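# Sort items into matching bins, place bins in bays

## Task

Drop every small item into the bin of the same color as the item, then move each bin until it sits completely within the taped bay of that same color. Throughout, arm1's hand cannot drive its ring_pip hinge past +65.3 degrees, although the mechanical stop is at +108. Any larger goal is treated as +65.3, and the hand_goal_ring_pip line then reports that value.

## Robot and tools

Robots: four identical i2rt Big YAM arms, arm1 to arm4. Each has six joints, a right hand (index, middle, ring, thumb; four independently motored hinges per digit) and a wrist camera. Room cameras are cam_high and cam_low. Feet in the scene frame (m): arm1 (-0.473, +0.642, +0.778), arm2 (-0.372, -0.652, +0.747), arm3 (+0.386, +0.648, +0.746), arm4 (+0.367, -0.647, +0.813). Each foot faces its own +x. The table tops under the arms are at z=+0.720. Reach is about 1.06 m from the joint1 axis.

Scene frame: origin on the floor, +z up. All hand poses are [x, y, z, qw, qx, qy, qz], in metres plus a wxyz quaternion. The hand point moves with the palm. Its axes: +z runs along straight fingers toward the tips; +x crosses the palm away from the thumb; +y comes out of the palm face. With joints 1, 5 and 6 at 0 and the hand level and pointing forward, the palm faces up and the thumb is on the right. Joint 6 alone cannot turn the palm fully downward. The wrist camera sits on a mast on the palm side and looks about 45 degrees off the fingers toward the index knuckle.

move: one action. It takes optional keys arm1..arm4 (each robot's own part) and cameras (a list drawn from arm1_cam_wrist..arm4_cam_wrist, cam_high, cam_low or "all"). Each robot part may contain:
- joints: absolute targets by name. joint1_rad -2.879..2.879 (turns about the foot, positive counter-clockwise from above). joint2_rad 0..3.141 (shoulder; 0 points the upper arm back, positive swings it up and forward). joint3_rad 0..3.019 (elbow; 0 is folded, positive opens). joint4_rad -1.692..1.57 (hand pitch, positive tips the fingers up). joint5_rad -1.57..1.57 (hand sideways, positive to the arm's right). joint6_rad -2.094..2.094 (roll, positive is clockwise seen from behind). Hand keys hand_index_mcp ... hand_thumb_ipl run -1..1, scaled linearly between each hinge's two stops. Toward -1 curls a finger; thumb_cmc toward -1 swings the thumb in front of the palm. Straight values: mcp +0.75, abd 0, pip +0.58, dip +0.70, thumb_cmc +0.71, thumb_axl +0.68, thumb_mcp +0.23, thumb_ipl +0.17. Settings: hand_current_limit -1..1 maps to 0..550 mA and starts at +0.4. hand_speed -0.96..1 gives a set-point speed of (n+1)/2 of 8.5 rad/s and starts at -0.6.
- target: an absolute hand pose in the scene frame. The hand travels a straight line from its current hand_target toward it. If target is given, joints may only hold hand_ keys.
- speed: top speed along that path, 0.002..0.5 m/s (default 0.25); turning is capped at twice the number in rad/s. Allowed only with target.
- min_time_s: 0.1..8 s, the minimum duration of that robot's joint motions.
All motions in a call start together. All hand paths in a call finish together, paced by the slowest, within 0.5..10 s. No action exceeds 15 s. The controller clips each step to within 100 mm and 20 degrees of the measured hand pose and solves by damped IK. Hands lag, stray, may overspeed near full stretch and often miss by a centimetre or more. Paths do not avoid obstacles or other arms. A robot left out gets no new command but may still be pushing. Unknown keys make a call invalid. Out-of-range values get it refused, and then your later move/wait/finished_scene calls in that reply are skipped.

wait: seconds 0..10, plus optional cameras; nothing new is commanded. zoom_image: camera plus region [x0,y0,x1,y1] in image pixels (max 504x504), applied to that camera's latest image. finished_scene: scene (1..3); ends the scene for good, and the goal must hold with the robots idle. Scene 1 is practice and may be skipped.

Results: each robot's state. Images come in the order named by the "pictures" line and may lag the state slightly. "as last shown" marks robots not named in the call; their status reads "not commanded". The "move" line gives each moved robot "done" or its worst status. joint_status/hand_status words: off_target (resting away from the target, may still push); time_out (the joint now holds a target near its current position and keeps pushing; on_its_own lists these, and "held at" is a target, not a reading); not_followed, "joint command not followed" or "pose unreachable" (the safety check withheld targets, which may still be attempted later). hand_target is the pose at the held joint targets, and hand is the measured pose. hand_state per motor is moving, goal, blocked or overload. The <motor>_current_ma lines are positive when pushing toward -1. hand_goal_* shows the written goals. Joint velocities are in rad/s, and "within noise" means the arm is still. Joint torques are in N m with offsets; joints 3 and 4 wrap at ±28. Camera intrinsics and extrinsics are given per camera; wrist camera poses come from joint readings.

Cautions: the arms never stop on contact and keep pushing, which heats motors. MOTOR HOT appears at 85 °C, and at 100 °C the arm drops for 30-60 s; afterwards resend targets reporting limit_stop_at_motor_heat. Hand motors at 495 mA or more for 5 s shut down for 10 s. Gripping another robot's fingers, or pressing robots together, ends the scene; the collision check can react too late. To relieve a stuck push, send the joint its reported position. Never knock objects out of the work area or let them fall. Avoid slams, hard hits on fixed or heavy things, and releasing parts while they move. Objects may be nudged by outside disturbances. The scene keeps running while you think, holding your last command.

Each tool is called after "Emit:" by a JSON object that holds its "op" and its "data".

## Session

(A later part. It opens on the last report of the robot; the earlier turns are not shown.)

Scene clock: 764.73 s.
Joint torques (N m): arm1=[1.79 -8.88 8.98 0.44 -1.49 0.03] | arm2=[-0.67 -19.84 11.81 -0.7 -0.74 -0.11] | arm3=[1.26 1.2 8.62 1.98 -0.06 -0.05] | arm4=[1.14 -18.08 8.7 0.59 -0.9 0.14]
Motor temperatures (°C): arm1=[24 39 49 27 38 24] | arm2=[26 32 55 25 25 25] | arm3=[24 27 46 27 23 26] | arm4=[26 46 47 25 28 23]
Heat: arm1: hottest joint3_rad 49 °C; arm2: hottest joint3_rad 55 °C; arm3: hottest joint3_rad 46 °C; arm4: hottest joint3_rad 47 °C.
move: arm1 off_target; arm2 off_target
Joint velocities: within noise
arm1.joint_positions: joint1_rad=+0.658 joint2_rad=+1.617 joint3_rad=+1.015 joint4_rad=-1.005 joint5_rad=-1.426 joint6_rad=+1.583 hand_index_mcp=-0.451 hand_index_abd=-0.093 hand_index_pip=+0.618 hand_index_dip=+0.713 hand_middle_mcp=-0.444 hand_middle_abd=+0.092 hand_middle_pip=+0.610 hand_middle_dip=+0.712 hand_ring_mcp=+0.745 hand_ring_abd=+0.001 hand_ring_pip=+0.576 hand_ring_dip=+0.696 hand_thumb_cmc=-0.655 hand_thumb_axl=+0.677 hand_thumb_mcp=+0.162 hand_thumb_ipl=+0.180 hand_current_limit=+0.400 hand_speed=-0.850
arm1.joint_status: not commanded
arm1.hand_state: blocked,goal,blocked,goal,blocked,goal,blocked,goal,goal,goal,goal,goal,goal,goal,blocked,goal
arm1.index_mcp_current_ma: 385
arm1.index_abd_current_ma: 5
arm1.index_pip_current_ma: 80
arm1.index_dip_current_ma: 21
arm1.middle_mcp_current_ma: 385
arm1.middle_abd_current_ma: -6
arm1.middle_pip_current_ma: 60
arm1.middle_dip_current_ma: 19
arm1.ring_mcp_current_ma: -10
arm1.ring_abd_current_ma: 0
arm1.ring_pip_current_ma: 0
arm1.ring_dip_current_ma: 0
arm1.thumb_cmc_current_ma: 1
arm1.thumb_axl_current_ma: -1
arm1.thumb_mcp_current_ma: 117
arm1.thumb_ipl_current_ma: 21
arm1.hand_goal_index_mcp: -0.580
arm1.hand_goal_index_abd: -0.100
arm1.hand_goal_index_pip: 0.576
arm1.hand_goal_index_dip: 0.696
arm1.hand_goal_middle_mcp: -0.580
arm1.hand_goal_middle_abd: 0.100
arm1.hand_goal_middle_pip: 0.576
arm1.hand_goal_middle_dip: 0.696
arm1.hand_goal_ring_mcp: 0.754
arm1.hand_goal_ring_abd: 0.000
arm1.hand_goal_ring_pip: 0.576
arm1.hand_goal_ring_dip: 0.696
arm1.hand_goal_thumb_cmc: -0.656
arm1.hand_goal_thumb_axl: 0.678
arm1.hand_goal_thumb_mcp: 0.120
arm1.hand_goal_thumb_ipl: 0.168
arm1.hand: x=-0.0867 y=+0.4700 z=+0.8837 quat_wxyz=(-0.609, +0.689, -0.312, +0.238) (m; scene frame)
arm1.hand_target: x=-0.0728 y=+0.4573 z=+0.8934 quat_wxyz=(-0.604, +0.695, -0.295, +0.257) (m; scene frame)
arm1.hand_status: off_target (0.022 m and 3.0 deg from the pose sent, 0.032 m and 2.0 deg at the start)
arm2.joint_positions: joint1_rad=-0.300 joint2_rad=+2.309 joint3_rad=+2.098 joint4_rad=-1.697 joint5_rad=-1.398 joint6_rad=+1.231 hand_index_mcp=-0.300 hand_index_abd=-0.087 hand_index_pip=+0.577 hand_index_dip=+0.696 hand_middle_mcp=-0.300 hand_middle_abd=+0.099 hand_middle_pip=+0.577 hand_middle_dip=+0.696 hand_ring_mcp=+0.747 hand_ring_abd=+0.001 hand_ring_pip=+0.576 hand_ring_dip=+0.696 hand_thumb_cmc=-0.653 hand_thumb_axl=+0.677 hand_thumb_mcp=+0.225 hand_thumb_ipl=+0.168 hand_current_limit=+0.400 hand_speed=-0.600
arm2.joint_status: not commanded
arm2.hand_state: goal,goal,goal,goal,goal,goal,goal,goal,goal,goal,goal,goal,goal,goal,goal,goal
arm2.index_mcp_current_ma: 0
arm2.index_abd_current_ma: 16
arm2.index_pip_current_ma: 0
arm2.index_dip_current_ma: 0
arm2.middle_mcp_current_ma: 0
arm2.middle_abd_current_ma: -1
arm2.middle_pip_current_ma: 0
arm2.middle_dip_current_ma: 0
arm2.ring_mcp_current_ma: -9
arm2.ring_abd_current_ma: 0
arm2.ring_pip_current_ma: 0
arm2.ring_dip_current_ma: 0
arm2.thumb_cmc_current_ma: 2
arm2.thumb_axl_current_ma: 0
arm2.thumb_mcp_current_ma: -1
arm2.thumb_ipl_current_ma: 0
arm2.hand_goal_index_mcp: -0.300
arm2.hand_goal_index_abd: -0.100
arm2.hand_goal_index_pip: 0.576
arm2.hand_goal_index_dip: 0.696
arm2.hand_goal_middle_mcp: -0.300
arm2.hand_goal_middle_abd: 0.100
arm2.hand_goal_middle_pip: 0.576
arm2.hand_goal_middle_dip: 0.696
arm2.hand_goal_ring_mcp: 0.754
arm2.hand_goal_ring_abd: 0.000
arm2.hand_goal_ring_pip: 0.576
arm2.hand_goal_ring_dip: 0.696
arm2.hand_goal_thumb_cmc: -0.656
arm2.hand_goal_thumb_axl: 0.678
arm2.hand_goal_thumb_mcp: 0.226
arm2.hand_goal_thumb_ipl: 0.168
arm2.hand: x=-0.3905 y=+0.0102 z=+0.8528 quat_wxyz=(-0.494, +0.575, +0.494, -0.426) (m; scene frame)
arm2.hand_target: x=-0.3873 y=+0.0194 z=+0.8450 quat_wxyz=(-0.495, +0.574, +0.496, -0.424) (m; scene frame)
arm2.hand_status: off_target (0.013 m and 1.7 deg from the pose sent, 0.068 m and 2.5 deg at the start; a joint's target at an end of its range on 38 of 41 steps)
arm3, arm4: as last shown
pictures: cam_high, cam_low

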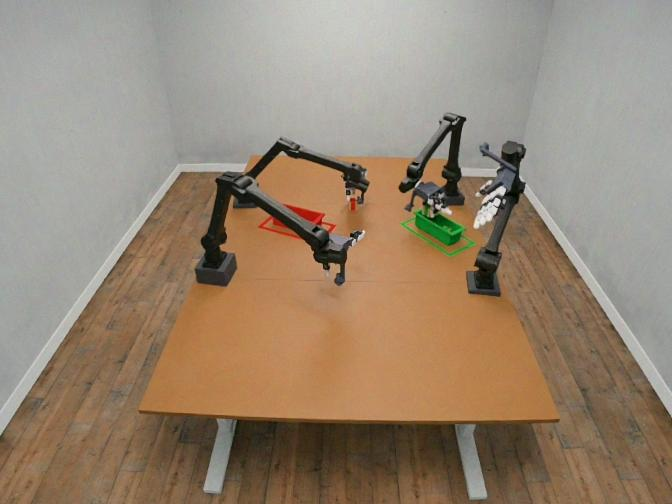

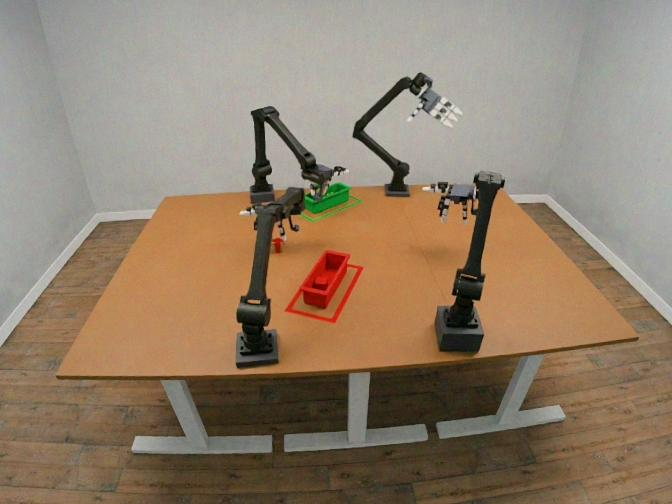

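Emit:
{"op": "move", "data": {"arm1": {"target": [-0.070, 0.454, 0.881, 0.6039, -0.6946, 0.2949, -0.2564], "speed": 0.05}, "arm2": {"target": [-0.387, 0.027, 0.797, 0.4913, -0.5651, -0.5, 0.4347], "speed": 0.08}, "cameras": ["cam_high", "cam_low"]}}

Emit:
{"op": "zoom_image", "data": {"camera": "cam_high", "region": [400, 170, 480, 250]}}

Emit:
{"op": "zoom_image", "data": {"camera": "cam_high", "region": [325, 160, 385, 220]}}

Emit:
{"op": "zoom_image", "data": {"camera": "cam_low", "region": [240, 200, 310, 270]}}

Scene clock: 796.73 s.
Joint torques (N m): arm1=[1.67 -9.05 8.79 0.5 -1.48 0.02] | arm2=[-1.03 -20.31 11.36 -0.84 -0.72 -0.11] | arm3=[1.26 1.14 8.61 1.98 -0.07 -0.05] | arm4=[1.14 -18.14 8.7 0.59 -0.9 0.14]
Motor temperatures (°C): arm1=[24 35 49 27 38 24] | arm2=[26 37 52 25 26 25] | arm3=[24 27 46 27 23 26] | arm4=[26 46 47 25 28 23]
Heat: arm1: hottest joint3_rad 49 °C; arm2: hottest joint3_rad 52 °C; arm3: hottest joint3_rad 46 °C; arm4: hottest joint3_rad 47 °C.
move: arm1 off_target; arm2 off_target
Joint velocities: within noise
arm1.joint_positions: joint1_rad=+0.658 joint2_rad=+1.645 joint3_rad=+1.015 joint4_rad=-0.990 joint5_rad=-1.427 joint6_rad=+1.572 hand_index_mcp=-0.451 hand_index_abd=-0.093 hand_index_pip=+0.618 hand_index_dip=+0.713 hand_middle_mcp=-0.444 hand_middle_abd=+0.092 hand_middle_pip=+0.610 hand_middle_dip=+0.712 hand_ring_mcp=+0.745 hand_ring_abd=+0.001 hand_ring_pip=+0.576 hand_ring_dip=+0.696 hand_thumb_cmc=-0.655 hand_thumb_axl=+0.677 hand_thumb_mcp=+0.162 hand_thumb_ipl=+0.180 hand_current_limit=+0.400 hand_speed=-0.850
arm1.joint_status: not commanded
arm1.hand_state: blocked,goal,blocked,goal,blocked,goal,blocked,goal,goal,goal,goal,goal,goal,goal,blocked,goal
arm1.index_mcp_current_ma: 385
arm1.index_abd_current_ma: 5
arm1.index_pip_current_ma: 80
arm1.index_dip_current_ma: 21
arm1.middle_mcp_current_ma: 385
arm1.middle_abd_current_ma: -6
arm1.middle_pip_current_ma: 60
arm1.middle_dip_current_ma: 19
arm1.ring_mcp_current_ma: -10
arm1.ring_abd_current_ma: 0
arm1.ring_pip_current_ma: 0
arm1.ring_dip_current_ma: 0
arm1.thumb_cmc_current_ma: 1
arm1.thumb_axl_current_ma: -1
arm1.thumb_mcp_current_ma: 117
arm1.thumb_ipl_current_ma: 21
arm1.hand_goal_index_mcp: -0.580
arm1.hand_goal_index_abd: -0.100
arm1.hand_goal_index_pip: 0.576
arm1.hand_goal_index_dip: 0.696
arm1.hand_goal_middle_mcp: -0.580
arm1.hand_goal_middle_abd: 0.100
arm1.hand_goal_middle_pip: 0.576
arm1.hand_goal_middle_dip: 0.696
arm1.hand_goal_ring_mcp: 0.754
arm1.hand_goal_ring_abd: 0.000
arm1.hand_goal_ring_pip: 0.576
arm1.hand_goal_ring_dip: 0.696
arm1.hand_goal_thumb_cmc: -0.656
arm1.hand_goal_thumb_axl: 0.678
arm1.hand_goal_thumb_mcp: 0.120
arm1.hand_goal_thumb_ipl: 0.168
arm1.hand: x=-0.0846 y=+0.4679 z=+0.8727 quat_wxyz=(-0.609, +0.689, -0.312, +0.237) (m; scene frame)
arm1.hand_target: x=-0.0708 y=+0.4544 z=+0.8815 quat_wxyz=(-0.604, +0.695, -0.295, +0.257) (m; scene frame)
arm1.hand_status: off_target (0.022 m and 3.0 deg from the pose sent, 0.023 m and 3.0 deg at the start)
arm2.joint_positions: joint1_rad=-0.300 joint2_rad=+2.391 joint3_rad=+2.126 joint4_rad=-1.697 joint5_rad=-1.398 joint6_rad=+1.172 hand_index_mcp=-0.300 hand_index_abd=-0.087 hand_index_pip=+0.577 hand_index_dip=+0.696 hand_middle_mcp=-0.300 hand_middle_abd=+0.099 hand_middle_pip=+0.577 hand_middle_dip=+0.696 hand_ring_mcp=+0.747 hand_ring_abd=+0.001 hand_ring_pip=+0.576 hand_ring_dip=+0.696 hand_thumb_cmc=-0.654 hand_thumb_axl=+0.677 hand_thumb_mcp=+0.227 hand_thumb_ipl=+0.168 hand_current_limit=+0.400 hand_speed=-0.600
arm2.joint_status: not commanded
arm2.hand_state: goal,goal,goal,goal,goal,goal,goal,goal,goal,goal,goal,goal,goal,goal,goal,goal
arm2.index_mcp_current_ma: 0
arm2.index_abd_current_ma: 16
arm2.index_pip_current_ma: 0
arm2.index_dip_current_ma: 0
arm2.middle_mcp_current_ma: 0
arm2.middle_abd_current_ma: -1
arm2.middle_pip_current_ma: 0
arm2.middle_dip_current_ma: 0
arm2.ring_mcp_current_ma: -9
arm2.ring_abd_current_ma: 0
arm2.ring_pip_current_ma: 0
arm2.ring_dip_current_ma: 0
arm2.thumb_cmc_current_ma: 2
arm2.thumb_axl_current_ma: 0
arm2.thumb_mcp_current_ma: 1
arm2.thumb_ipl_current_ma: 0
arm2.hand_goal_index_mcp: -0.300
arm2.hand_goal_index_abd: -0.100
arm2.hand_goal_index_pip: 0.576
arm2.hand_goal_index_dip: 0.696
arm2.hand_goal_middle_mcp: -0.300
arm2.hand_goal_middle_abd: 0.100
arm2.hand_goal_middle_pip: 0.576
arm2.hand_goal_middle_dip: 0.696
arm2.hand_goal_ring_mcp: 0.754
arm2.hand_goal_ring_abd: 0.000
arm2.hand_goal_ring_pip: 0.576
arm2.hand_goal_ring_dip: 0.696
arm2.hand_goal_thumb_cmc: -0.656
arm2.hand_goal_thumb_axl: 0.678
arm2.hand_goal_thumb_mcp: 0.226
arm2.hand_goal_thumb_ipl: 0.168
arm2.hand: x=-0.3895 y=+0.0186 z=+0.8088 quat_wxyz=(-0.494, +0.571, +0.497, -0.428) (m; scene frame)
arm2.hand_target: x=-0.3872 y=+0.0262 z=+0.7971 quat_wxyz=(-0.493, +0.571, +0.498, -0.428) (m; scene frame)
arm2.hand_status: off_target (0.015 m and 1.1 deg from the pose sent, 0.058 m and 1.7 deg at the start; a joint's target at an end of its range on 38 of 45 steps)
arm3, arm4: as last shown
pictures: cam_high, cam_low

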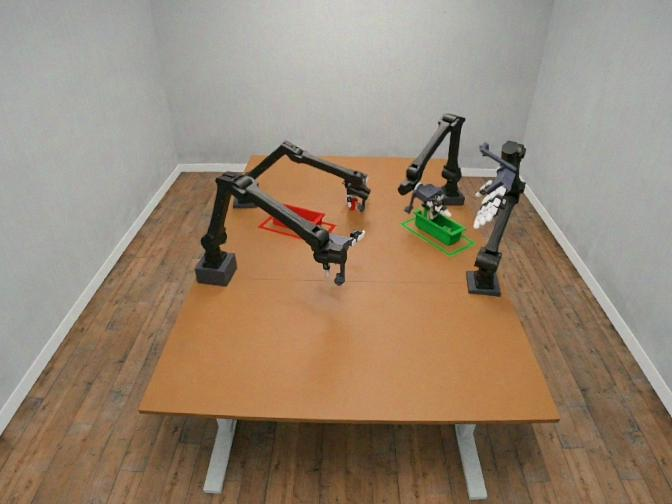

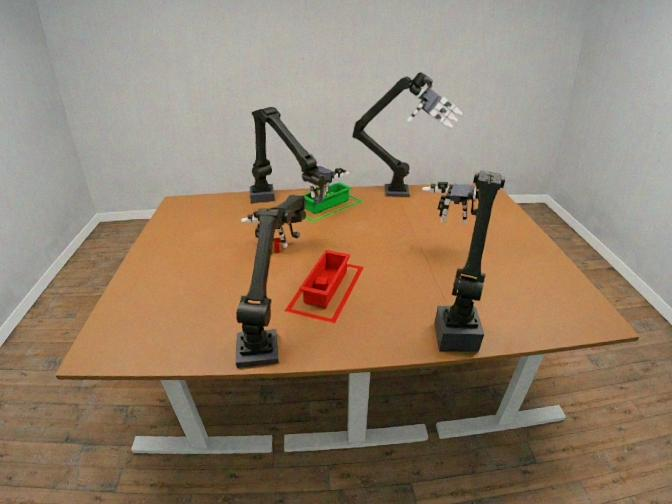

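Scaled by 6.300 from the camera's 672x504 image, which has a finer 960x720 frame.

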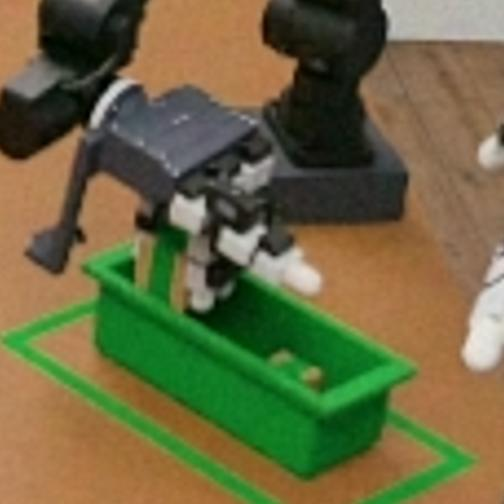

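Scaled by 8.400 from the camera's 672x504 image, which has a finer 960x720 frame.

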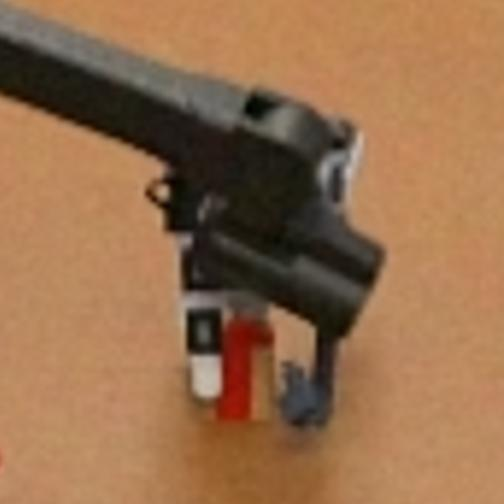

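Scaled by 7.200 from the camera's 672x504 image, which has a finer 960x720 frame.

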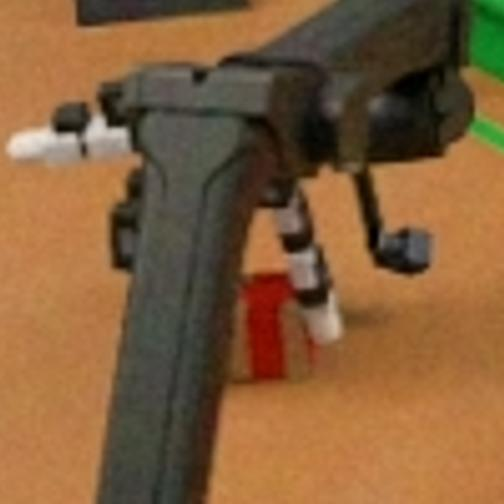

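Emit:
{"op": "move", "data": {"arm1": {"joints": {"hand_speed": -0.7, "hand_index_mcp": -0.32, "hand_middle_mcp": -0.32, "hand_thumb_mcp": 0.226}}, "arm2": {"target": [-0.387, 0.031, 0.791, 0.4913, -0.5651, -0.5, 0.4347], "speed": 0.05}, "cameras": ["cam_high", "cam_low"]}}

Emit:
{"op": "zoom_image", "data": {"camera": "cam_high", "region": [400, 170, 480, 250]}}

Emit:
{"op": "zoom_image", "data": {"camera": "cam_high", "region": [325, 160, 385, 220]}}

Scene clock: 803.67 s.
Joint torques (N m): arm1=[1.67 -9.11 8.58 0.51 -1.4 0.02] | arm2=[-0.56 -19.96 11.6 -0.76 -0.79 -0.07] | arm3=[1.2 1.14 8.61 1.98 -0.07 -0.06] | arm4=[1.14 -18.14 8.7 0.59 -0.9 0.14]
Motor temperatures (°C): arm1=[24 35 49 27 38 24] | arm2=[26 37 52 25 26 25] | arm3=[24 27 46 27 23 26] | arm4=[26 46 47 25 28 23]
Heat: arm1: hottest joint3_rad 49 °C; arm2: hottest joint3_rad 52 °C; arm3: hottest joint3_rad 46 °C; arm4: hottest joint3_rad 47 °C.
move: arm1 done; arm2 off_target
Joint velocities: within noise
arm1.joint_positions: joint1_rad=+0.658 joint2_rad=+1.645 joint3_rad=+1.017 joint4_rad=-0.990 joint5_rad=-1.429 joint6_rad=+1.571 hand_index_mcp=-0.325 hand_index_abd=-0.093 hand_index_pip=+0.578 hand_index_dip=+0.698 hand_middle_mcp=-0.324 hand_middle_abd=+0.092 hand_middle_pip=+0.579 hand_middle_dip=+0.698 hand_ring_mcp=+0.745 hand_ring_abd=+0.001 hand_ring_pip=+0.576 hand_ring_dip=+0.696 hand_thumb_cmc=-0.655 hand_thumb_axl=+0.677 hand_thumb_mcp=+0.223 hand_thumb_ipl=+0.170 hand_current_limit=+0.400 hand_speed=-0.700
arm1.joint_status: all done
arm1.hand_state: goal,goal,goal,goal,goal,goal,goal,goal,goal,goal,goal,goal,goal,goal,goal,goal
arm1.index_mcp_current_ma: -4
arm1.index_abd_current_ma: 5
arm1.index_pip_current_ma: 1
arm1.index_dip_current_ma: 1
arm1.middle_mcp_current_ma: -3
arm1.middle_abd_current_ma: -6
arm1.middle_pip_current_ma: 1
arm1.middle_dip_current_ma: 1
arm1.ring_mcp_current_ma: -10
arm1.ring_abd_current_ma: 0
arm1.ring_pip_current_ma: 0
arm1.ring_dip_current_ma: 0
arm1.thumb_cmc_current_ma: 1
arm1.thumb_axl_current_ma: -1
arm1.thumb_mcp_current_ma: -2
arm1.thumb_ipl_current_ma: 2
arm1.hand_goal_index_mcp: -0.320
arm1.hand_goal_index_abd: -0.100
arm1.hand_goal_index_pip: 0.576
arm1.hand_goal_index_dip: 0.696
arm1.hand_goal_middle_mcp: -0.320
arm1.hand_goal_middle_abd: 0.100
arm1.hand_goal_middle_pip: 0.576
arm1.hand_goal_middle_dip: 0.696
arm1.hand_goal_ring_mcp: 0.754
arm1.hand_goal_ring_abd: 0.000
arm1.hand_goal_ring_pip: 0.576
arm1.hand_goal_ring_dip: 0.696
arm1.hand_goal_thumb_cmc: -0.656
arm1.hand_goal_thumb_axl: 0.678
arm1.hand_goal_thumb_mcp: 0.226
arm1.hand_goal_thumb_ipl: 0.168
arm1.hand: x=-0.0836 y=+0.4672 z=+0.8737 quat_wxyz=(-0.610, +0.689, -0.311, +0.239) (m; scene frame)
arm1.hand_target: x=-0.0708 y=+0.4544 z=+0.8815 quat_wxyz=(-0.604, +0.695, -0.295, +0.257) (m; scene frame)
arm1.hand_status: not commanded
arm2.joint_positions: joint1_rad=-0.300 joint2_rad=+2.404 joint3_rad=+2.143 joint4_rad=-1.697 joint5_rad=-1.398 joint6_rad=+1.172 hand_index_mcp=-0.300 hand_index_abd=-0.087 hand_index_pip=+0.577 hand_index_dip=+0.696 hand_middle_mcp=-0.300 hand_middle_abd=+0.099 hand_middle_pip=+0.577 hand_middle_dip=+0.696 hand_ring_mcp=+0.747 hand_ring_abd=+0.001 hand_ring_pip=+0.576 hand_ring_dip=+0.696 hand_thumb_cmc=-0.654 hand_thumb_axl=+0.677 hand_thumb_mcp=+0.227 hand_thumb_ipl=+0.168 hand_current_limit=+0.400 hand_speed=-0.600
arm2.joint_status: not commanded
arm2.hand_state: goal,goal,goal,goal,goal,goal,goal,goal,goal,goal,goal,goal,goal,goal,goal,goal
arm2.index_mcp_current_ma: 0
arm2.index_abd_current_ma: 16
arm2.index_pip_current_ma: 0
arm2.index_dip_current_ma: 0
arm2.middle_mcp_current_ma: 0
arm2.middle_abd_current_ma: -1
arm2.middle_pip_current_ma: 0
arm2.middle_dip_current_ma: 0
arm2.ring_mcp_current_ma: -9
arm2.ring_abd_current_ma: 0
arm2.ring_pip_current_ma: 0
arm2.ring_dip_current_ma: 0
arm2.thumb_cmc_current_ma: 2
arm2.thumb_axl_current_ma: 0
arm2.thumb_mcp_current_ma: 1
arm2.thumb_ipl_current_ma: 0
arm2.hand_goal_index_mcp: -0.300
arm2.hand_goal_index_abd: -0.100
arm2.hand_goal_index_pip: 0.576
arm2.hand_goal_index_dip: 0.696
arm2.hand_goal_middle_mcp: -0.300
arm2.hand_goal_middle_abd: 0.100
arm2.hand_goal_middle_pip: 0.576
arm2.hand_goal_middle_dip: 0.696
arm2.hand_goal_ring_mcp: 0.754
arm2.hand_goal_ring_abd: 0.000
arm2.hand_goal_ring_pip: 0.576
arm2.hand_goal_ring_dip: 0.696
arm2.hand_goal_thumb_cmc: -0.656
arm2.hand_goal_thumb_axl: 0.678
arm2.hand_goal_thumb_mcp: 0.226
arm2.hand_goal_thumb_ipl: 0.168
arm2.hand: x=-0.3887 y=+0.0225 z=+0.8059 quat_wxyz=(-0.495, +0.570, +0.498, -0.427) (m; scene frame)
arm2.hand_target: x=-0.3872 y=+0.0301 z=+0.7910 quat_wxyz=(-0.493, +0.570, +0.498, -0.428) (m; scene frame)
arm2.hand_status: off_target (0.017 m and 1.2 deg from the pose sent, 0.022 m and 1.1 deg at the start; a joint's target at an end of its range on 25 of 30 steps)
arm3, arm4: as last shown
pictures: cam_high, cam_low

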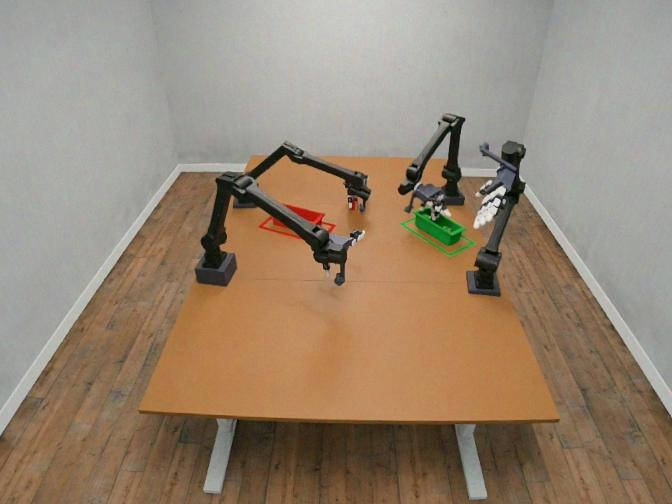

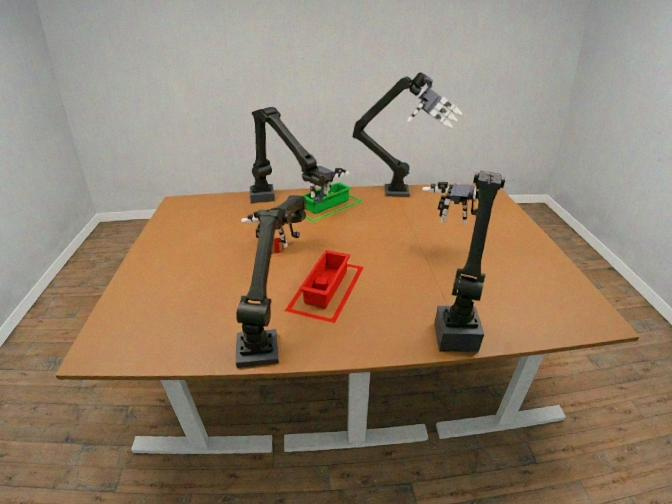

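Scaled by 6.300 from the camera's 672x504 image, which has a finer 960x720 frame.

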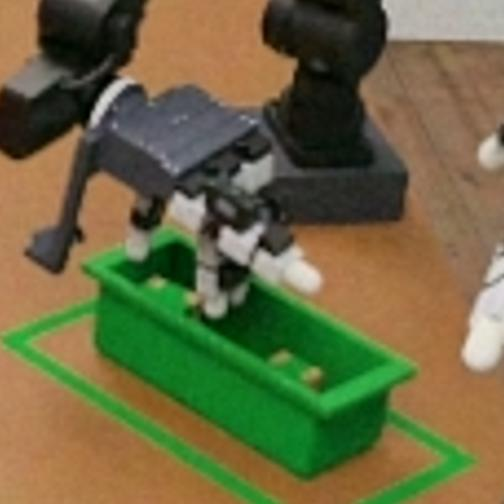

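Scaled by 8.400 from the camera's 672x504 image, which has a finer 960x720 frame.

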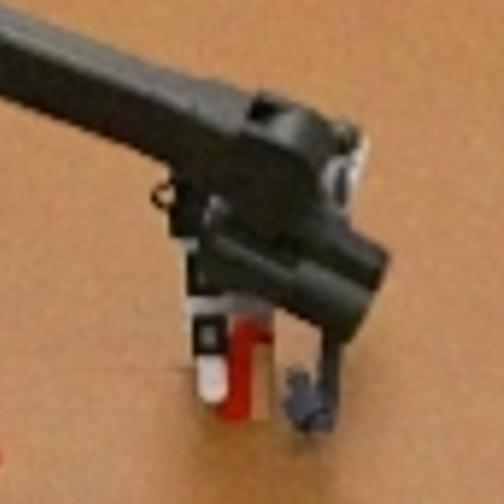

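Emit:
{"op": "move", "data": {"arm1": {"joints": {"joint2_rad": 1.38}, "min_time_s": 2}, "arm2": {"joints": {"hand_speed": -0.85, "hand_index_mcp": -0.58, "hand_middle_mcp": -0.58, "hand_thumb_mcp": 0.12}}, "cameras": ["cam_high", "cam_low"]}}

Emit:
{"op": "zoom_image", "data": {"camera": "cam_high", "region": [325, 160, 385, 220]}}

Emit:
{"op": "zoom_image", "data": {"camera": "cam_low", "region": [240, 200, 310, 270]}}

Scene clock: 811.00 s.
Joint torques (N m): arm1=[1.61 -8.94 9.78 0.95 -1.38 -0.07] | arm2=[-0.62 -20.01 11.51 -0.75 -0.74 -0.14] | arm3=[1.26 1.2 8.62 1.96 -0.06 -0.05] | arm4=[1.14 -18.08 8.69 0.59 -0.9 0.14]
Motor temperatures (°C): arm1=[24 34 50 27 38 24] | arm2=[26 36 53 25 26 25] | arm3=[24 27 46 27 23 26] | arm4=[26 46 47 25 28 23]
Heat: arm1: hottest joint3_rad 50 °C; arm2: hottest joint3_rad 53 °C; arm3: hottest joint3_rad 46 °C; arm4: hottest joint3_rad 47 °C.
move: arm1 done; arm2 off_target
Joint velocities: within noise
arm1.joint_positions: joint1_rad=+0.658 joint2_rad=+1.395 joint3_rad=+1.017 joint4_rad=-0.990 joint5_rad=-1.429 joint6_rad=+1.571 hand_index_mcp=-0.325 hand_index_abd=-0.093 hand_index_pip=+0.578 hand_index_dip=+0.698 hand_middle_mcp=-0.324 hand_middle_abd=+0.092 hand_middle_pip=+0.579 hand_middle_dip=+0.698 hand_ring_mcp=+0.745 hand_ring_abd=+0.001 hand_ring_pip=+0.576 hand_ring_dip=+0.696 hand_thumb_cmc=-0.655 hand_thumb_axl=+0.677 hand_thumb_mcp=+0.223 hand_thumb_ipl=+0.170 hand_current_limit=+0.400 hand_speed=-0.700
arm1.joint_status: all done
arm1.hand_state: goal,goal,goal,goal,goal,goal,goal,goal,goal,goal,goal,goal,goal,goal,goal,goal
arm1.index_mcp_current_ma: -4
arm1.index_abd_current_ma: 5
arm1.index_pip_current_ma: 1
arm1.index_dip_current_ma: 1
arm1.middle_mcp_current_ma: -3
arm1.middle_abd_current_ma: -6
arm1.middle_pip_current_ma: 1
arm1.middle_dip_current_ma: 1
arm1.ring_mcp_current_ma: -10
arm1.ring_abd_current_ma: 0
arm1.ring_pip_current_ma: 0
arm1.ring_dip_current_ma: 0
arm1.thumb_cmc_current_ma: 1
arm1.thumb_axl_current_ma: -1
arm1.thumb_mcp_current_ma: -2
arm1.thumb_ipl_current_ma: 2
arm1.hand_goal_index_mcp: -0.320
arm1.hand_goal_index_abd: -0.100
arm1.hand_goal_index_pip: 0.576
arm1.hand_goal_index_dip: 0.696
arm1.hand_goal_middle_mcp: -0.320
arm1.hand_goal_middle_abd: 0.100
arm1.hand_goal_middle_pip: 0.576
arm1.hand_goal_middle_dip: 0.696
arm1.hand_goal_ring_mcp: 0.754
arm1.hand_goal_ring_abd: 0.000
arm1.hand_goal_ring_pip: 0.576
arm1.hand_goal_ring_dip: 0.696
arm1.hand_goal_thumb_cmc: -0.656
arm1.hand_goal_thumb_axl: 0.678
arm1.hand_goal_thumb_mcp: 0.226
arm1.hand_goal_thumb_ipl: 0.168
arm1.hand: x=-0.0857 y=+0.4696 z=+0.9673 quat_wxyz=(-0.570, +0.718, -0.234, +0.325) (m; scene frame)
arm1.hand_target: x=-0.0759 y=+0.4598 z=+0.9884 quat_wxyz=(-0.558, +0.723, -0.210, +0.349) (m; scene frame)
arm1.hand_status: not commanded
arm2.joint_positions: joint1_rad=-0.300 joint2_rad=+2.404 joint3_rad=+2.145 joint4_rad=-1.697 joint5_rad=-1.398 joint6_rad=+1.172 hand_index_mcp=-0.436 hand_index_abd=-0.087 hand_index_pip=+0.604 hand_index_dip=+0.711 hand_middle_mcp=-0.439 hand_middle_abd=+0.097 hand_middle_pip=+0.607 hand_middle_dip=+0.711 hand_ring_mcp=+0.747 hand_ring_abd=+0.001 hand_ring_pip=+0.576 hand_ring_dip=+0.696 hand_thumb_cmc=-0.654 hand_thumb_axl=+0.677 hand_thumb_mcp=+0.158 hand_thumb_ipl=+0.182 hand_current_limit=+0.400 hand_speed=-0.850
arm2.joint_status: hand_index_mcp off_target (ended at -0.436, target -0.580); hand_middle_mcp off_target (ended at -0.439, target -0.580); hand_thumb_mcp off_target (ended at +0.158, target +0.120); the others done
arm2.hand_state: blocked,goal,blocked,goal,blocked,goal,blocked,goal,goal,goal,goal,goal,goal,goal,blocked,goal
arm2.index_mcp_current_ma: 385
arm2.index_abd_current_ma: 15
arm2.index_pip_current_ma: 53
arm2.index_dip_current_ma: 24
arm2.middle_mcp_current_ma: 385
arm2.middle_abd_current_ma: -2
arm2.middle_pip_current_ma: 63
arm2.middle_dip_current_ma: 22
arm2.ring_mcp_current_ma: -9
arm2.ring_abd_current_ma: 0
arm2.ring_pip_current_ma: 0
arm2.ring_dip_current_ma: 0
arm2.thumb_cmc_current_ma: 2
arm2.thumb_axl_current_ma: 0
arm2.thumb_mcp_current_ma: 117
arm2.thumb_ipl_current_ma: 30
arm2.hand_goal_index_mcp: -0.580
arm2.hand_goal_index_abd: -0.100
arm2.hand_goal_index_pip: 0.576
arm2.hand_goal_index_dip: 0.696
arm2.hand_goal_middle_mcp: -0.580
arm2.hand_goal_middle_abd: 0.100
arm2.hand_goal_middle_pip: 0.576
arm2.hand_goal_middle_dip: 0.696
arm2.hand_goal_ring_mcp: 0.754
arm2.hand_goal_ring_abd: 0.000
arm2.hand_goal_ring_pip: 0.576
arm2.hand_goal_ring_dip: 0.696
arm2.hand_goal_thumb_cmc: -0.656
arm2.hand_goal_thumb_axl: 0.678
arm2.hand_goal_thumb_mcp: 0.120
arm2.hand_goal_thumb_ipl: 0.168
arm2.hand: x=-0.3886 y=+0.0229 z=+0.8063 quat_wxyz=(-0.496, +0.569, +0.498, -0.426) (m; scene frame)
arm2.hand_target: x=-0.3872 y=+0.0300 z=+0.7910 quat_wxyz=(-0.493, +0.570, +0.498, -0.428) (m; scene frame)
arm2.hand_status: not commanded
arm3, arm4: as last shown
pictures: cam_high, cam_low

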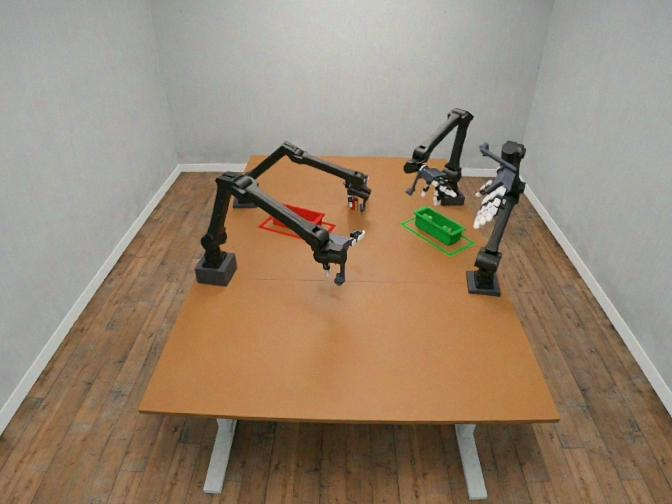

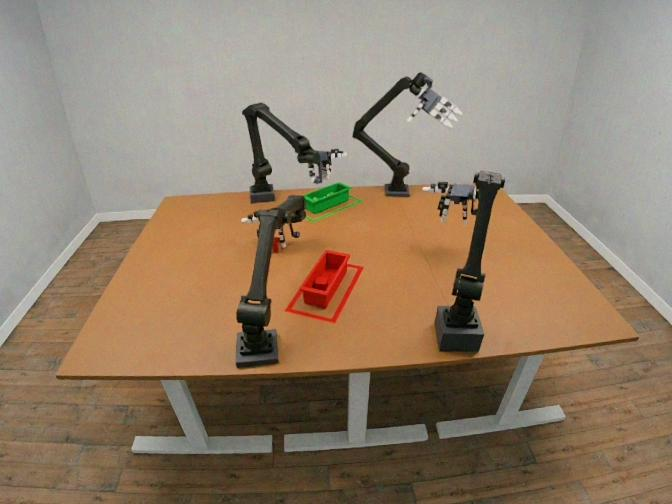

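Scaled by 8.400 from the camera's 672x504 image, which has a finer 960x720 frame.

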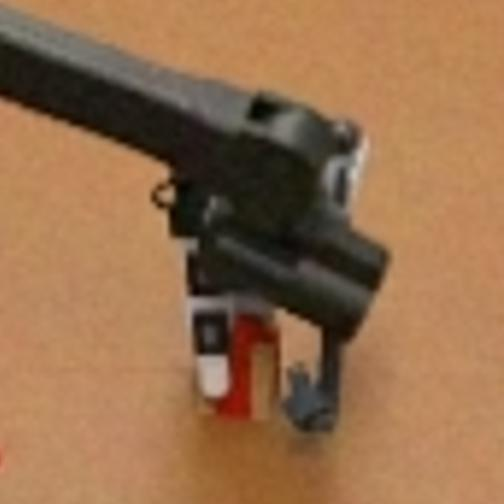

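Scaled by 7.200 from the camera's 672x504 image, which has a finer 960x720 frame.

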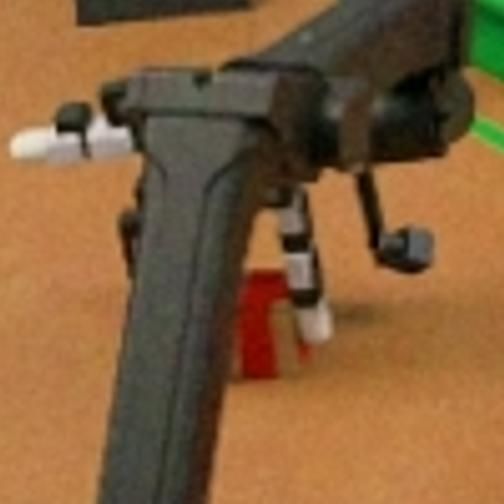

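Emit:
{"op": "move", "data": {"arm2": {"target": [-0.387, 0.02, 0.935, 0.4913, -0.5651, -0.5, 0.4347], "speed": 0.12}, "cameras": ["cam_high", "cam_low"]}}

Emit:
{"op": "zoom_image", "data": {"camera": "cam_high", "region": [325, 150, 385, 210]}}

Emit:
{"op": "zoom_image", "data": {"camera": "cam_low", "region": [280, 240, 370, 330]}}

Emit:
{"op": "zoom_image", "data": {"camera": "cam_high", "region": [400, 190, 480, 260]}}

Scene clock: 821.60 s.
Joint torques (N m): arm1=[1.67 -8.82 9.77 0.95 -1.38 -0.07] | arm2=[-0.56 -23.36 12.19 -0.42 -0.95 0.07] | arm3=[1.26 1.2 8.61 1.98 -0.06 -0.05] | arm4=[1.14 -18.14 8.72 0.59 -0.9 0.14]
Motor temperatures (°C): arm1=[24 35 52 27 38 24] | arm2=[26 36 54 25 26 25] | arm3=[24 27 46 27 23 26] | arm4=[26 46 47 25 28 23]
Heat: arm1: hottest joint3_rad 52 °C; arm2: hottest joint3_rad 54 °C; arm3: hottest joint3_rad 46 °C; arm4: hottest joint3_rad 47 °C.
move: arm2 off_target
Joint velocities: within noise
arm1, arm3: as last shown
arm2.joint_positions: joint1_rad=-0.300 joint2_rad=+2.258 joint3_rad=+2.158 joint4_rad=-1.697 joint5_rad=-1.397 joint6_rad=+1.376 hand_index_mcp=-0.440 hand_index_abd=-0.088 hand_index_pip=+0.604 hand_index_dip=+0.712 hand_middle_mcp=-0.442 hand_middle_abd=+0.097 hand_middle_pip=+0.608 hand_middle_dip=+0.711 hand_ring_mcp=+0.747 hand_ring_abd=+0.001 hand_ring_pip=+0.576 hand_ring_dip=+0.696 hand_thumb_cmc=-0.655 hand_thumb_axl=+0.677 hand_thumb_mcp=+0.161 hand_thumb_ipl=+0.183 hand_current_limit=+0.400 hand_speed=-0.850
arm2.joint_status: not commanded
arm2.hand_state: blocked,goal,blocked,goal,blocked,goal,blocked,goal,goal,goal,goal,goal,goal,goal,blocked,goal
arm2.index_mcp_current_ma: 385
arm2.index_abd_current_ma: 14
arm2.index_pip_current_ma: 54
arm2.index_dip_current_ma: 26
arm2.middle_mcp_current_ma: 385
arm2.middle_abd_current_ma: -3
arm2.middle_pip_current_ma: 64
arm2.middle_dip_current_ma: 23
arm2.ring_mcp_current_ma: -9
arm2.ring_abd_current_ma: 0
arm2.ring_pip_current_ma: 0
arm2.ring_dip_current_ma: 0
arm2.thumb_cmc_current_ma: 1
arm2.thumb_axl_current_ma: 0
arm2.thumb_mcp_current_ma: 130
arm2.thumb_ipl_current_ma: 36
arm2.hand_goal_index_mcp: -0.580
arm2.hand_goal_index_abd: -0.100
arm2.hand_goal_index_pip: 0.576
arm2.hand_goal_index_dip: 0.696
arm2.hand_goal_middle_mcp: -0.580
arm2.hand_goal_middle_abd: 0.100
arm2.hand_goal_middle_pip: 0.576
arm2.hand_goal_middle_dip: 0.696
arm2.hand_goal_ring_mcp: 0.754
arm2.hand_goal_ring_abd: 0.000
arm2.hand_goal_ring_pip: 0.576
arm2.hand_goal_ring_dip: 0.696
arm2.hand_goal_thumb_cmc: -0.656
arm2.hand_goal_thumb_axl: 0.678
arm2.hand_goal_thumb_mcp: 0.120
arm2.hand_goal_thumb_ipl: 0.168
arm2.hand: x=-0.3891 y=+0.0121 z=+0.9074 quat_wxyz=(-0.489, +0.589, +0.480, -0.428) (m; scene frame)
arm2.hand_target: x=-0.3875 y=+0.0188 z=+0.9347 quat_wxyz=(-0.500, +0.580, +0.491, -0.415) (m; scene frame)
arm2.hand_status: off_target (0.029 m and 3.6 deg from the pose sent, 0.129 m and 1.2 deg at the start; a joint's target at an end of its range on 58 of 61 steps)
arm4.joint_positions: joint1_rad=-0.300 joint2_rad=+1.948 joint3_rad=+1.569 joint4_rad=-0.995 joint5_rad=-1.435 joint6_rad=+1.658 hand_index_mcp=-0.307 hand_index_abd=-0.093 hand_index_pip=+0.577 hand_index_dip=+0.699 hand_middle_mcp=-0.303 hand_middle_abd=+0.092 hand_middle_pip=+0.579 hand_middle_dip=+0.699 hand_ring_mcp=+0.746 hand_ring_abd=+0.001 hand_ring_pip=+0.576 hand_ring_dip=+0.696 hand_thumb_cmc=-0.653 hand_thumb_axl=+0.677 hand_thumb_mcp=+0.224 hand_thumb_ipl=+0.170 hand_current_limit=+0.400 hand_speed=-0.600
arm4.joint_status: not commanded
arm4.hand_state: goal,goal,goal,goal,goal,goal,goal,goal,goal,goal,goal,goal,goal,goal,goal,goal
arm4.index_mcp_current_ma: -7
arm4.index_abd_current_ma: 5
arm4.index_pip_current_ma: 1
arm4.index_dip_current_ma: 1
arm4.middle_mcp_current_ma: -2
arm4.middle_abd_current_ma: -6
arm4.middle_pip_current_ma: 1
arm4.middle_dip_current_ma: 2
arm4.ring_mcp_current_ma: -8
arm4.ring_abd_current_ma: 0
arm4.ring_pip_current_ma: 0
arm4.ring_dip_current_ma: 0
arm4.thumb_cmc_current_ma: 2
arm4.thumb_axl_current_ma: 0
arm4.thumb_mcp_current_ma: -2
arm4.thumb_ipl_current_ma: 1
arm4.hand_goal_index_mcp: -0.300
arm4.hand_goal_index_abd: -0.100
arm4.hand_goal_index_pip: 0.576
arm4.hand_goal_index_dip: 0.696
arm4.hand_goal_middle_mcp: -0.300
arm4.hand_goal_middle_abd: 0.100
arm4.hand_goal_middle_pip: 0.576
arm4.hand_goal_middle_dip: 0.696
arm4.hand_goal_ring_mcp: 0.754
arm4.hand_goal_ring_abd: 0.000
arm4.hand_goal_ring_pip: 0.576
arm4.hand_goal_ring_dip: 0.696
arm4.hand_goal_thumb_cmc: -0.656
arm4.hand_goal_thumb_axl: 0.678
arm4.hand_goal_thumb_mcp: 0.226
arm4.hand_goal_thumb_ipl: 0.168
arm4.hand: x=+0.4720 y=-0.0507 z=+0.9521 quat_wxyz=(-0.583, +0.615, +0.430, -0.312) (m; scene frame)
arm4.hand_target: x=+0.4718 y=-0.0514 z=+0.9636 quat_wxyz=(-0.584, +0.614, +0.431, -0.309) (m; scene frame)
arm4.hand_status: not commanded
pictures: cam_high, cam_low

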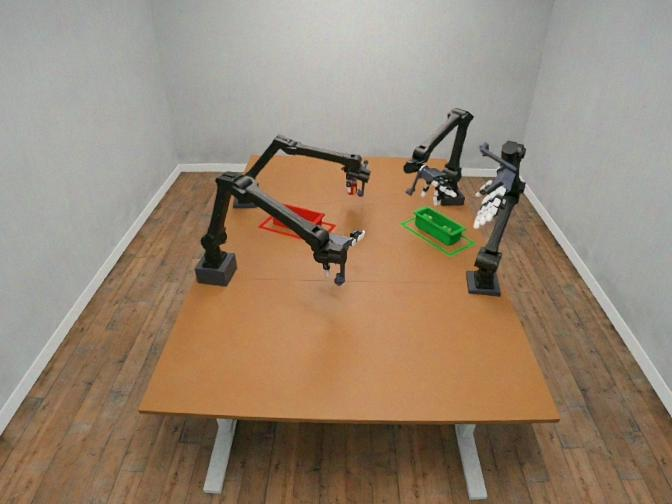

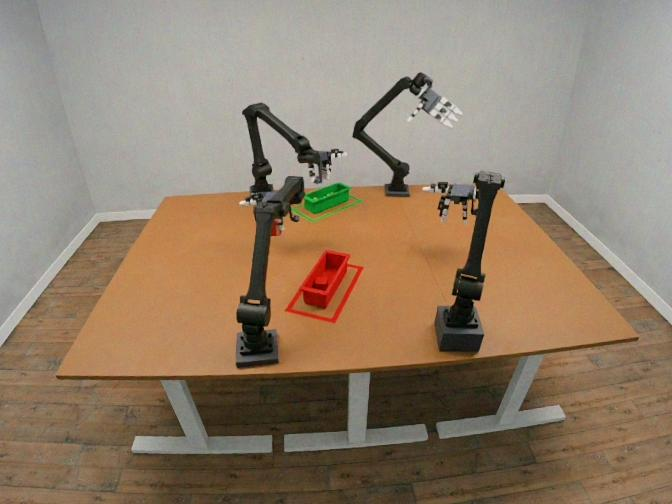

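Scaled by 8.400 from the camera's 672x504 image, which has a finer 960x720 frame.

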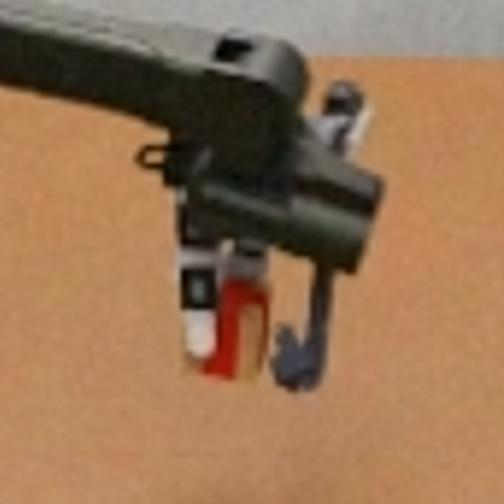

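Scaled by 5.600 from the camera's 672x504 image, which has a finer 960x720 frame.

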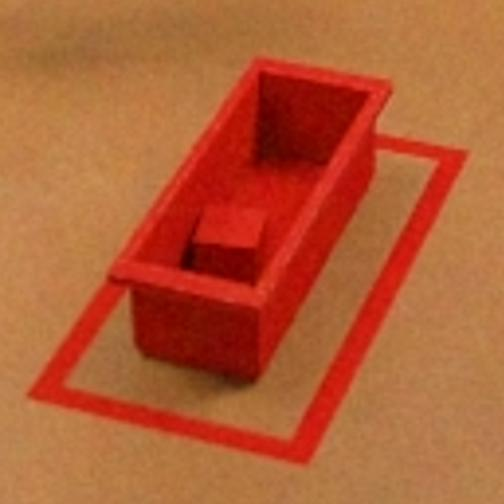

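Scaled by 6.300 from the camera's 672x504 image, which has a finer 960x720 frame.

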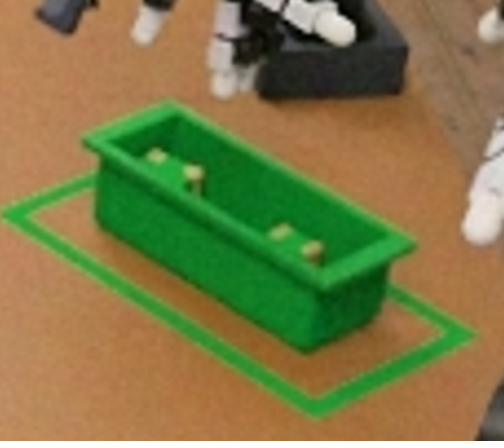

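Emit:
{"op": "move", "data": {"arm2": {"joints": {"joint1_rad": -0.998, "joint2_rad": 1.61, "joint3_rad": 1.29, "joint4_rad": -1.20, "joint5_rad": -1.43, "joint6_rad": 1.66}, "min_time_s": 6}, "cameras": ["cam_high", "cam_low"]}}

Emit:
{"op": "zoom_image", "data": {"camera": "cam_high", "region": [255, 160, 355, 250]}}

Emit:
{"op": "zoom_image", "data": {"camera": "cam_low", "region": [270, 200, 380, 310]}}

Scene clock: 839.57 s.
Joint torques (N m): arm1=[1.67 -8.88 9.78 0.95 -1.38 -0.07] | arm2=[-1.49 -16.03 7.87 0.87 -1.06 0.04] | arm3=[1.2 1.14 8.62 1.98 -0.07 -0.06] | arm4=[1.14 -18.14 8.69 0.59 -0.9 0.14]
Motor temperatures (°C): arm1=[24 35 54 27 38 24] | arm2=[26 40 56 25 27 25] | arm3=[24 27 46 27 23 26] | arm4=[26 46 47 25 28 23]
Heat: arm1: hottest joint3_rad 54 °C; arm2: hottest joint3_rad 56 °C; arm3: hottest joint3_rad 46 °C; arm4: hottest joint3_rad 47 °C.
move: arm2 done
Joint velocities: within noise
arm1, arm3, arm4: as last shown
arm2.joint_positions: joint1_rad=-0.990 joint2_rad=+1.629 joint3_rad=+1.297 joint4_rad=-1.213 joint5_rad=-1.426 joint6_rad=+1.650 hand_index_mcp=-0.440 hand_index_abd=-0.088 hand_index_pip=+0.604 hand_index_dip=+0.712 hand_middle_mcp=-0.443 hand_middle_abd=+0.096 hand_middle_pip=+0.608 hand_middle_dip=+0.711 hand_ring_mcp=+0.747 hand_ring_abd=+0.001 hand_ring_pip=+0.576 hand_ring_dip=+0.696 hand_thumb_cmc=-0.655 hand_thumb_axl=+0.677 hand_thumb_mcp=+0.161 hand_thumb_ipl=+0.184 hand_current_limit=+0.400 hand_speed=-0.850
arm2.joint_status: all done
arm2.hand_state: blocked,goal,blocked,goal,blocked,goal,blocked,goal,goal,goal,goal,goal,goal,goal,blocked,goal
arm2.index_mcp_current_ma: 385
arm2.index_abd_current_ma: 14
arm2.index_pip_current_ma: 54
arm2.index_dip_current_ma: 26
arm2.middle_mcp_current_ma: 385
arm2.middle_abd_current_ma: -3
arm2.middle_pip_current_ma: 65
arm2.middle_dip_current_ma: 24
arm2.ring_mcp_current_ma: -9
arm2.ring_abd_current_ma: 0
arm2.ring_pip_current_ma: 0
arm2.ring_dip_current_ma: 0
arm2.thumb_cmc_current_ma: 1
arm2.thumb_axl_current_ma: 0
arm2.thumb_mcp_current_ma: 133
arm2.thumb_ipl_current_ma: 37
arm2.hand_goal_index_mcp: -0.580
arm2.hand_goal_index_abd: -0.100
arm2.hand_goal_index_pip: 0.576
arm2.hand_goal_index_dip: 0.696
arm2.hand_goal_middle_mcp: -0.580
arm2.hand_goal_middle_abd: 0.100
arm2.hand_goal_middle_pip: 0.576
arm2.hand_goal_middle_dip: 0.696
arm2.hand_goal_ring_mcp: 0.754
arm2.hand_goal_ring_abd: 0.000
arm2.hand_goal_ring_pip: 0.576
arm2.hand_goal_ring_dip: 0.696
arm2.hand_goal_thumb_cmc: -0.656
arm2.hand_goal_thumb_axl: 0.678
arm2.hand_goal_thumb_mcp: 0.120
arm2.hand_goal_thumb_ipl: 0.168
arm2.hand: x=-0.1186 y=-0.2481 z=+0.9434 quat_wxyz=(-0.615, +0.718, +0.226, -0.236) (m; scene frame)
arm2.hand_target: x=-0.1173 y=-0.2510 z=+0.9498 quat_wxyz=(-0.619, +0.716, +0.227, -0.229) (m; scene frame)
arm2.hand_status: not commanded
pictures: cam_high, cam_low

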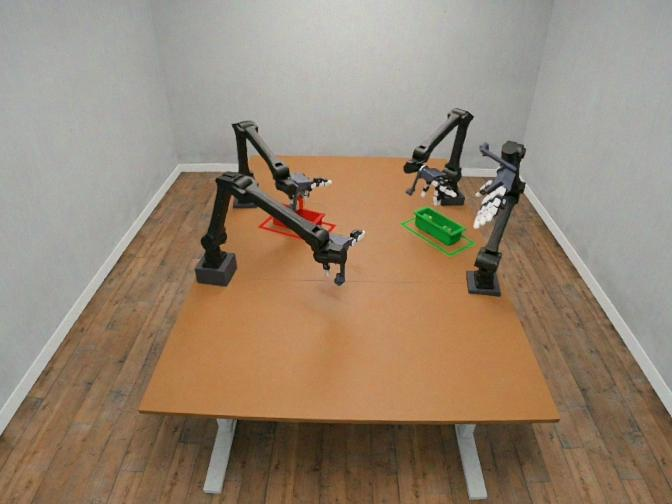

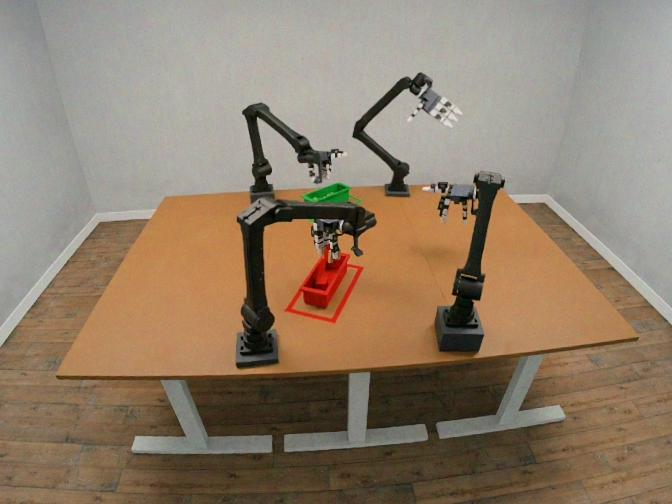

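Scaled by 5.040 from the camera's 672x504 image, which has a finer 960x720 frame.

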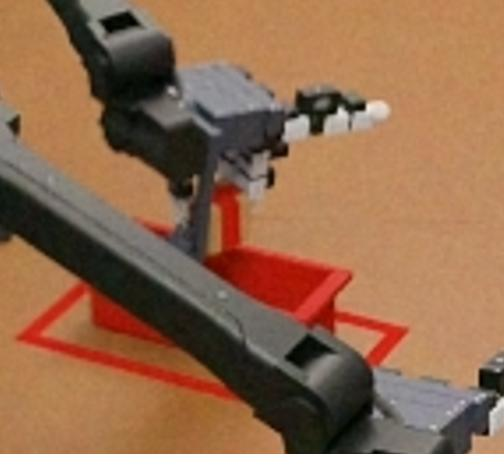

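Scaled by 4.582 from the camera's 672x504 image, which has a finer 960x720 frame.

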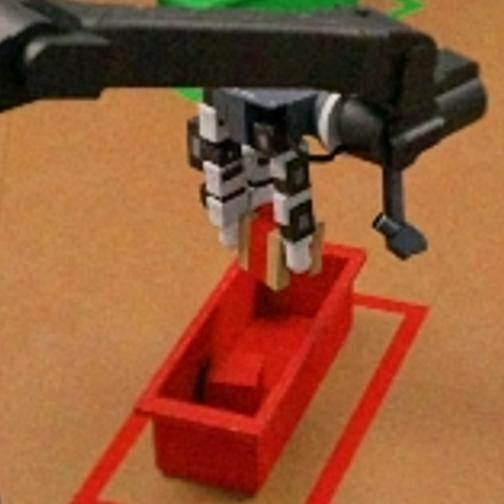

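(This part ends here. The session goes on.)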